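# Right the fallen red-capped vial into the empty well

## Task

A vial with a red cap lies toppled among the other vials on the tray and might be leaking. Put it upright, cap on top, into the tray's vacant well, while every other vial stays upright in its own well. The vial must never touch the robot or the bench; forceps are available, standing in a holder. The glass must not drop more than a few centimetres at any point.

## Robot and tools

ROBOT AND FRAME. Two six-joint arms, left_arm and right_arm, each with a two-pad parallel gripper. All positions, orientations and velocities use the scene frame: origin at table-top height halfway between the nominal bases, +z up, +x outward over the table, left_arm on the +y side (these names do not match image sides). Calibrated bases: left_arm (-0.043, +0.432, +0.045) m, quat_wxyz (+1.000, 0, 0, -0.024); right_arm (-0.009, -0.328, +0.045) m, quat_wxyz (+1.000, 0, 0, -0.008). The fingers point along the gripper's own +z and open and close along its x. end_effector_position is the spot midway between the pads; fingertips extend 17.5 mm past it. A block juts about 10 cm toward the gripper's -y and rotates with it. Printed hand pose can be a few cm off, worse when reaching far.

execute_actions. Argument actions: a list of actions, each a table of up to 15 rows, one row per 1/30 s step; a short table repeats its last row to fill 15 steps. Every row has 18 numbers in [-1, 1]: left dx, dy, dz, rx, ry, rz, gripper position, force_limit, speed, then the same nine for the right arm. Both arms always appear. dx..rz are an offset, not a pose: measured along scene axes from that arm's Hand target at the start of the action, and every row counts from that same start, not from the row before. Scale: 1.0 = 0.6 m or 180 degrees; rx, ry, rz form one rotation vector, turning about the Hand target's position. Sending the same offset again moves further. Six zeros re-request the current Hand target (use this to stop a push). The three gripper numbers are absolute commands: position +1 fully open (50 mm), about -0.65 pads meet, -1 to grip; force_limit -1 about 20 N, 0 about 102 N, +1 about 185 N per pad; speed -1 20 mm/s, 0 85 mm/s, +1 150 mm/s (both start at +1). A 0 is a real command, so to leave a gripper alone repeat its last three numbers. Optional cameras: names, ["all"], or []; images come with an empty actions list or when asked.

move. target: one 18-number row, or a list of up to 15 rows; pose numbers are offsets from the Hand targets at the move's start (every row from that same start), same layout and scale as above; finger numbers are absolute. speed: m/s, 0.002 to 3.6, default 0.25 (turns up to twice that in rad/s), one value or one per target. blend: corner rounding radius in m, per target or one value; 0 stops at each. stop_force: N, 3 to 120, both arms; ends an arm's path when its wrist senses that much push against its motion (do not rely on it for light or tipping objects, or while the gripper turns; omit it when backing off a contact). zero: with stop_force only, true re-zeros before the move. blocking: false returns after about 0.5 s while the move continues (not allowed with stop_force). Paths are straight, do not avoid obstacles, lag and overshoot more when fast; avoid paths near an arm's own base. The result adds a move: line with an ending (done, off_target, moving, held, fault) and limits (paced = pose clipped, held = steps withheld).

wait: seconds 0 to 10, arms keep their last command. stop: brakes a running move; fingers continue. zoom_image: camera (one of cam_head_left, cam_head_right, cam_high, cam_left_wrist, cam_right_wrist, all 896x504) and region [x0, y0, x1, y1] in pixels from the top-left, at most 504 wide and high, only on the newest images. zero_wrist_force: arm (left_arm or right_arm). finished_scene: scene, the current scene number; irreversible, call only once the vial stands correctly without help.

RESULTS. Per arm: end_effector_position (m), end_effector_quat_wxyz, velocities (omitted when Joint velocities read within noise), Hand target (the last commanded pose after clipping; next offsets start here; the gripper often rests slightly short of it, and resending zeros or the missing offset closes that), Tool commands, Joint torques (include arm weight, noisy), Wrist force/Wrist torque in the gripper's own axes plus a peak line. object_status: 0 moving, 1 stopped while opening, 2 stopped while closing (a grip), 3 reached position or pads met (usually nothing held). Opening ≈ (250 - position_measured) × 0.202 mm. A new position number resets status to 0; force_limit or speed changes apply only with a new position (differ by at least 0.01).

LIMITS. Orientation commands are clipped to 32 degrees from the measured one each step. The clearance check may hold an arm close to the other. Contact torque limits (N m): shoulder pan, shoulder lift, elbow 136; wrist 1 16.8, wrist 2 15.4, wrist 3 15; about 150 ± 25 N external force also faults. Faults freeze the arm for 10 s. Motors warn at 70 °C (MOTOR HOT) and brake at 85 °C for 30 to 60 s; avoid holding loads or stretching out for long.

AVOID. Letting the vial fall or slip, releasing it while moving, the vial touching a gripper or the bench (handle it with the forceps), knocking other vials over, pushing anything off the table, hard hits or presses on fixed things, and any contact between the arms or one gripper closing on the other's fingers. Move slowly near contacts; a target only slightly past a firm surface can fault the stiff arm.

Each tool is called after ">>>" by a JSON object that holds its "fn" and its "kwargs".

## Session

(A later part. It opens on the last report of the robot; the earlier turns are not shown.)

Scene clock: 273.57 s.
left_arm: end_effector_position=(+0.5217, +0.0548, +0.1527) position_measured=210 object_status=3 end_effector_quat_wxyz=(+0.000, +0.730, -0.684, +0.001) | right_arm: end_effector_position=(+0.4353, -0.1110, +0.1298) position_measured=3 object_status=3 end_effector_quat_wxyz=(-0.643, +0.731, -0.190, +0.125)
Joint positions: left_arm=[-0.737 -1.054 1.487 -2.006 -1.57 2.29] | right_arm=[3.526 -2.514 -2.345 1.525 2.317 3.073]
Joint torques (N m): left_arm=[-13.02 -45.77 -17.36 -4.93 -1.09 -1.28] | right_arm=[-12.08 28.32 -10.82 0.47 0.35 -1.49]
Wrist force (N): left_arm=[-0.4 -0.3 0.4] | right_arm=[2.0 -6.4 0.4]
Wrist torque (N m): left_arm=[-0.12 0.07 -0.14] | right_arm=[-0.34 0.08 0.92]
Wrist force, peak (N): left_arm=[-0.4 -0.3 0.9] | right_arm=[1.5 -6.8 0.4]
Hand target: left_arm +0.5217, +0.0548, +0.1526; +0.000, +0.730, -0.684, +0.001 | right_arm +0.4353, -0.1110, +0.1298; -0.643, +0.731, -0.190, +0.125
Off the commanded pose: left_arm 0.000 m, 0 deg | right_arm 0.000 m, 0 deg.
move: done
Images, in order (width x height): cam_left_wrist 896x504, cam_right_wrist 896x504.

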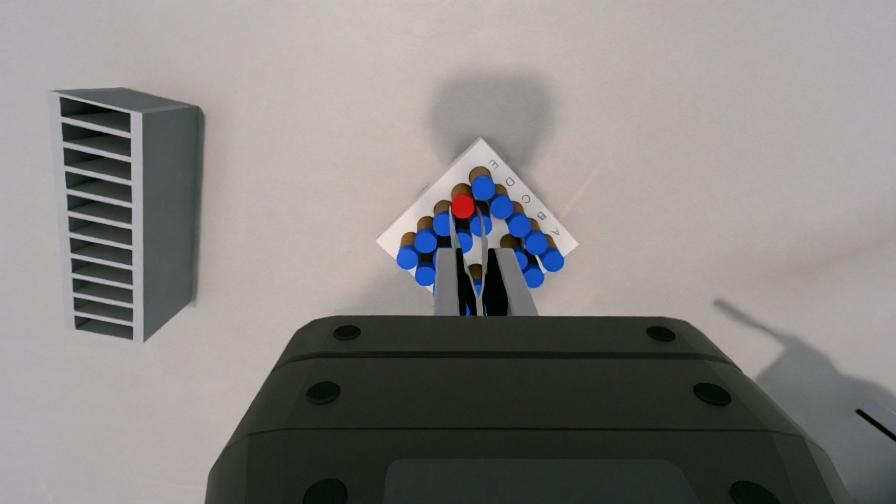

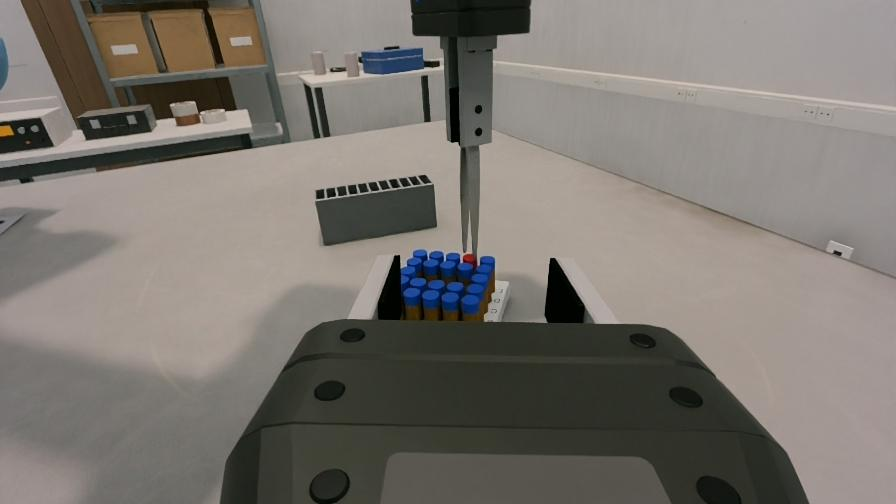

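>>> {"fn": "move", "kwargs": {"target": [[0.0,0,0.02,0,0,0,-0.385,-1,-1,0,0,0,0,0,0,1,1,1],[0.0,0,0.12,0,0,0,-0.385,-1,-1,0,0,0,0,0,0,1,1,1]], "speed": [0.02, 0.06], "blend": [0.002, 0]}}

>>> {"fn": "move", "kwargs": {"target": [0.0,0,0,0,0,0,-1,-1,-1,0,0,0,0,0,0,1,1,1], "speed": 0.06, "cameras": ["all"]}}

>>> {"fn": "zoom_image", "kwargs": {"camera": "cam_left_wrist", "region": [380, 120, 560, 250]}}

>>> {"fn": "zoom_image", "kwargs": {"camera": "cam_right_wrist", "region": [390, 210, 510, 330]}}

Scene clock: 281.07 s.
left_arm: end_effector_position=(+0.5217, +0.0548, +0.2247) position_measured=210 object_status=3 end_effector_quat_wxyz=(+0.000, +0.730, -0.684, +0.001) | right_arm: end_effector_position=(+0.4353, -0.1110, +0.1298) position_measured=3 object_status=3 end_effector_quat_wxyz=(-0.643, +0.731, -0.190, +0.125)
Joint positions: left_arm=[-0.737 -1.113 1.382 -1.842 -1.57 2.29] | right_arm=[3.526 -2.514 -2.345 1.525 2.317 3.073]
Joint torques (N m): left_arm=[-12.07 -35 -16.09 -5.25 -0.14 -1.37] | right_arm=[-11.98 27.49 -10.15 0.28 0.58 -1.58]
Wrist force (N): left_arm=[-0.3 0.0 0.7] | right_arm=[1.7 -6.3 0.1]
Wrist torque (N m): left_arm=[-0.09 0.06 -0.15] | right_arm=[-0.33 0.12 0.93]
Wrist force, peak (N): left_arm=[-0.5 -0.2 1.3] | right_arm=[1.8 -6.8 0.0]
Hand target: left_arm +0.5217, +0.0548, +0.2246; +0.000, +0.730, -0.684, +0.001 | right_arm +0.4353, -0.1110, +0.1298; -0.643, +0.731, -0.190, +0.125
Off the commanded pose: left_arm 0.000 m, 0 deg | right_arm 0.000 m, 0 deg.
move: done

Scene clock: 281.57 s.
left_arm: end_effector_position=(+0.5217, +0.0548, +0.2246) position_measured=225 object_status=2 end_effector_quat_wxyz=(+0.000, +0.730, -0.684, +0.001) | right_arm: end_effector_position=(+0.4353, -0.1110, +0.1298) position_measured=3 object_status=3 end_effector_quat_wxyz=(-0.643, +0.731, -0.190, +0.125)
Joint positions: left_arm=[-0.737 -1.112 1.382 -1.842 -1.57 2.29] | right_arm=[3.526 -2.514 -2.345 1.525 2.317 3.073]
Joint torques (N m): left_arm=[-11.04 -34.25 -19.03 -2.55 0.01 -1.15] | right_arm=[-12.59 27.78 -10.66 0.56 0.57 -1.57]
Wrist force (N): left_arm=[-0.7 0.0 0.7] | right_arm=[1.6 -6.5 0.3]
Wrist torque (N m): left_arm=[-0.08 0.13 -0.15] | right_arm=[-0.35 0.14 0.92]
Wrist force, peak (N): left_arm=[-0.7 -0.3 0.7] | right_arm=[1.8 -6.5 0.2]
Hand target: left_arm +0.5217, +0.0548, +0.2246; +0.000, +0.730, -0.684, +0.001 | right_arm +0.4353, -0.1110, +0.1298; -0.643, +0.731, -0.190, +0.125
Off the commanded pose: left_arm 0.000 m, 0 deg | right_arm 0.000 m, 0 deg.
move: done

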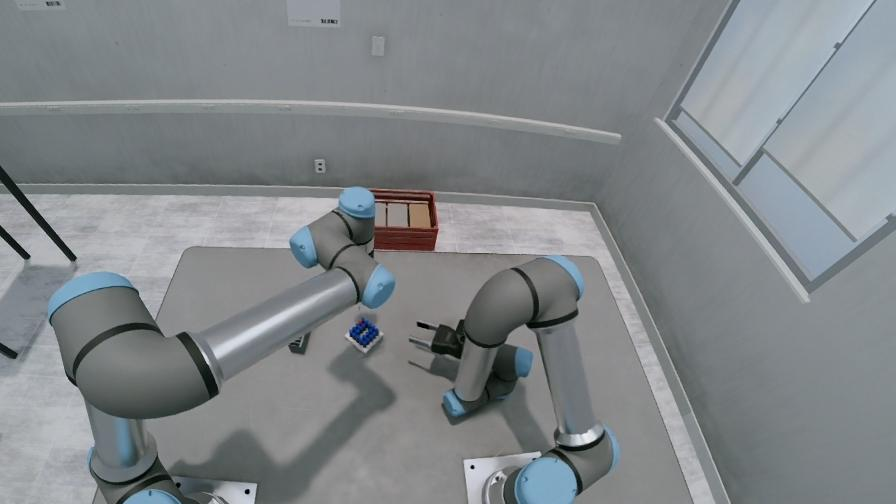

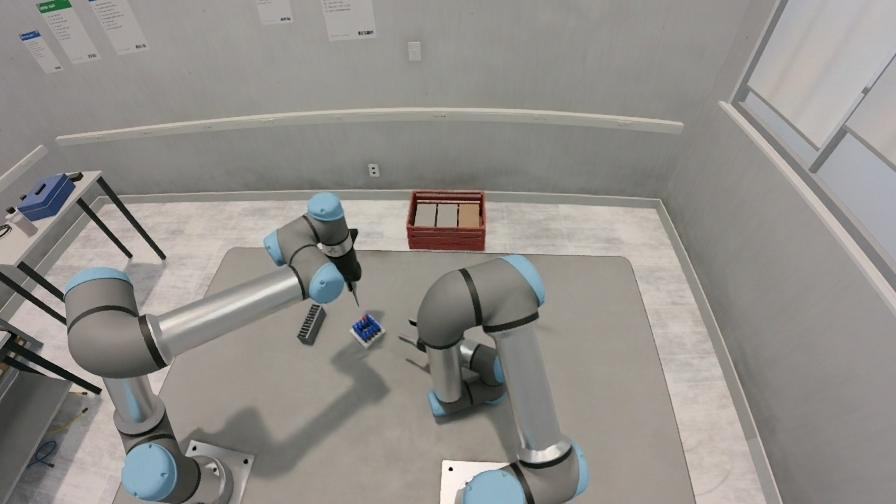

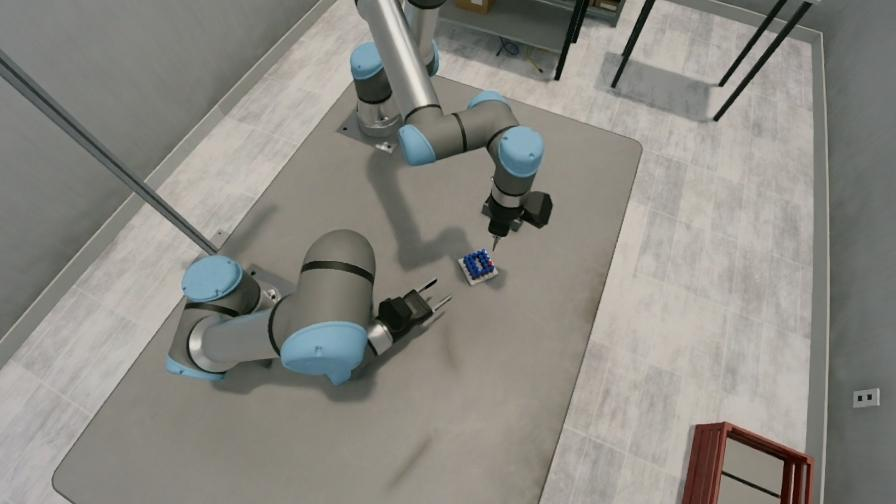

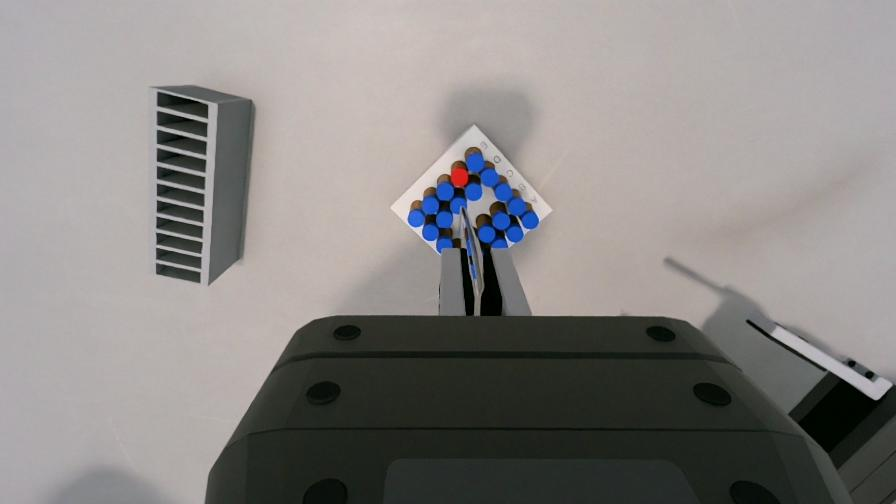

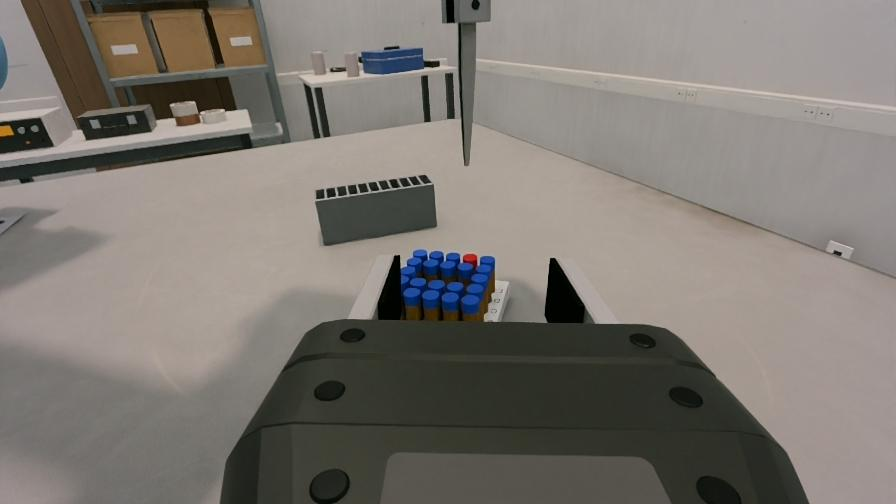

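Scaled by 2.800 from the camera's 896x504 image, which has a finer 1280x720 frame.

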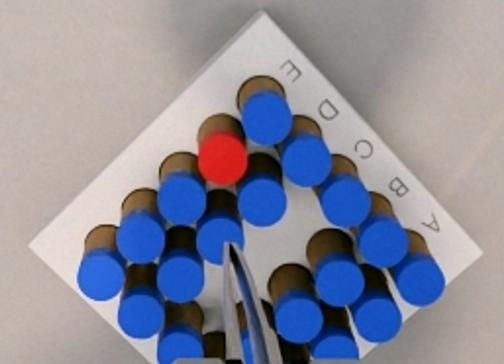

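Scaled by 4.200 from the camera's 896x504 image, which has a finer 1280x720 frame.

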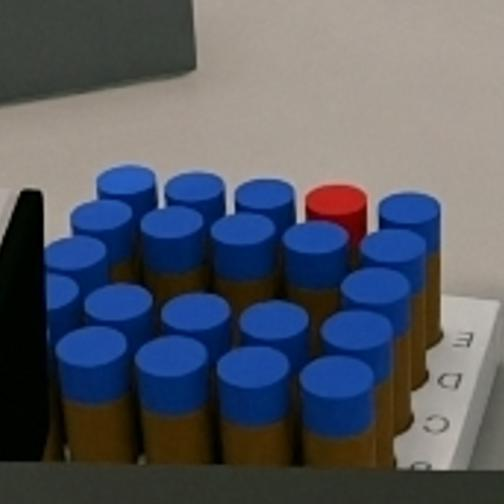

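>>> {"fn": "move", "kwargs": {"target": [[-0.23,0.08,0,0,0,0,-1,-1,-1,0,0,0,0,0,0,1,1,1],[-0.23,0.08,-0.13,0,0,0,-1,-1,-1,0,0,0,0,0,0,1,1,1]], "speed": 0.12, "blend": [0.02, 0], "cameras": ["cam_head_right","cam_right_wrist","cam_high"]}}

>>> {"fn": "zoom_image", "kwargs": {"camera": "cam_right_wrist", "region": [390, 210, 510, 330]}}

>>> {"fn": "zoom_image", "kwargs": {"camera": "cam_high", "region": [440, 225, 520, 305]}}

Scene clock: 284.13 s.
left_arm: end_effector_position=(+0.3836, +0.1028, +0.1466) position_measured=225 object_status=2 end_effector_quat_wxyz=(+0.000, +0.730, -0.684, +0.001) | right_arm: end_effector_position=(+0.4353, -0.1110, +0.1298) position_measured=3 object_status=3 end_effector_quat_wxyz=(-0.643, +0.731, -0.190, +0.125)
Joint positions: left_arm=[-0.858 -1.346 1.928 -2.154 -1.57 2.17] | right_arm=[3.526 -2.514 -2.345 1.525 2.317 3.073]
Joint torques (N m): left_arm=[13.52 -38.51 -18.41 -4.57 1.58 1.39] | right_arm=[-12.23 27.66 -10.4 0.44 0.63 -1.5]
Wrist force (N): left_arm=[-0.4 0.0 0.5] | right_arm=[1.6 -6.4 0.3]
Wrist torque (N m): left_arm=[-0.09 0.08 -0.02] | right_arm=[-0.34 0.15 0.93]
Wrist force, peak (N): left_arm=[-0.5 -0.2 2.5] | right_arm=[1.7 -6.7 0.0]
Hand target: left_arm +0.3837, +0.1028, +0.1466; +0.000, +0.730, -0.684, +0.001 | right_arm +0.4353, -0.1110, +0.1298; -0.643, +0.731, -0.190, +0.125
Off the commanded pose: left_arm 0.000 m, 0 deg | right_arm 0.000 m, 0 deg.
move: done
Images, in order (width x height): cam_head_right 896x504, cam_high 896x504, cam_right_wrist 896x504.

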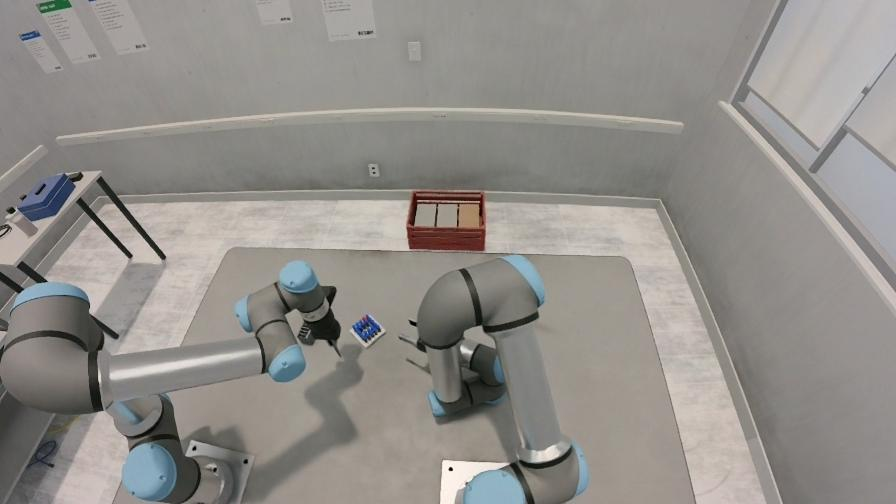

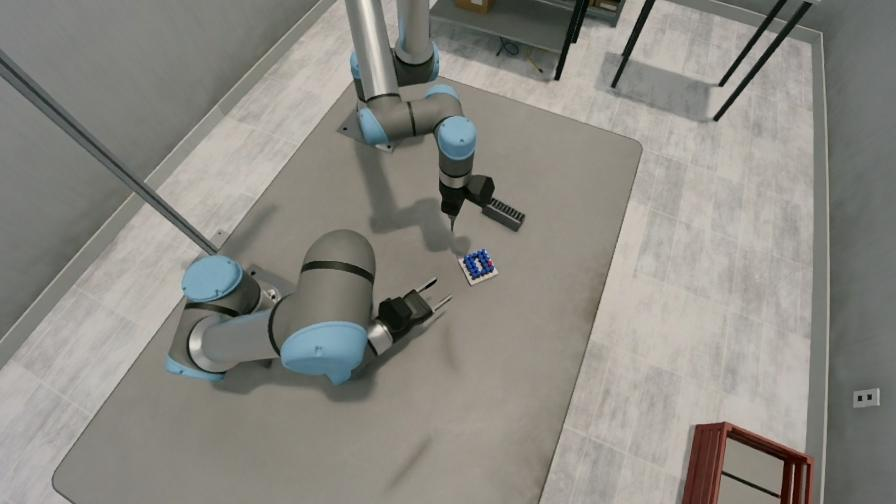

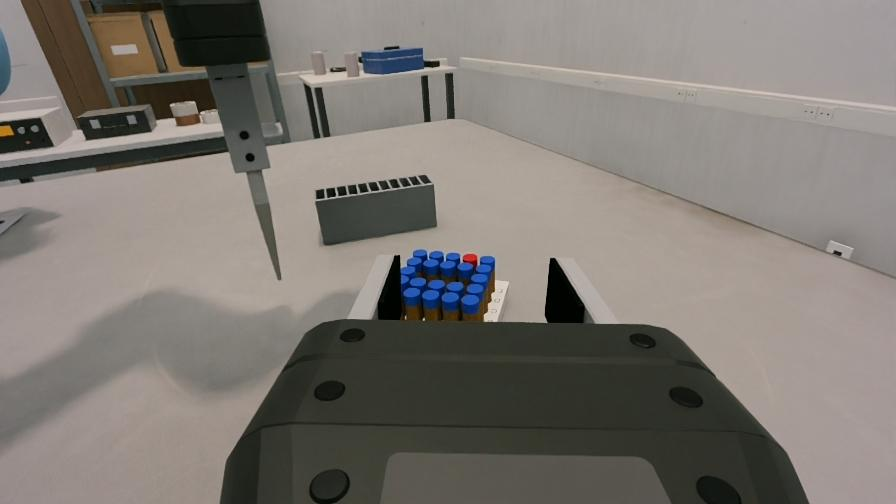

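Scaled by 4.200 from the camera's 896x504 image, which has a finer 1280x720 frame.

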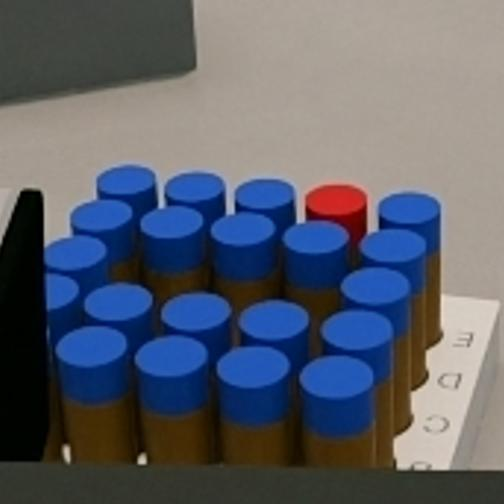

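Scaled by 6.300 from the camera's 896x504 image, which has a finer 1280x720 frame.

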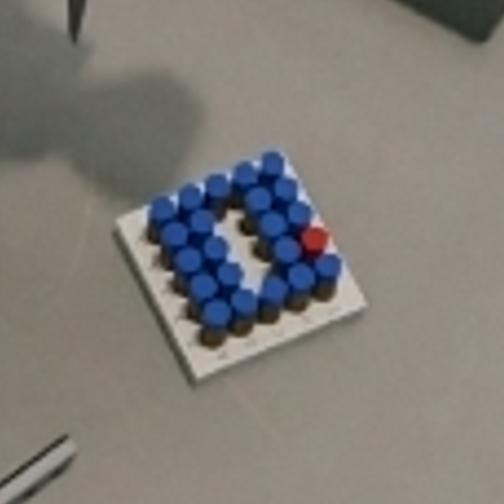

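>>> {"fn": "finished_scene", "kwargs": {"scene": 2}}

The scene is finished: the task was done.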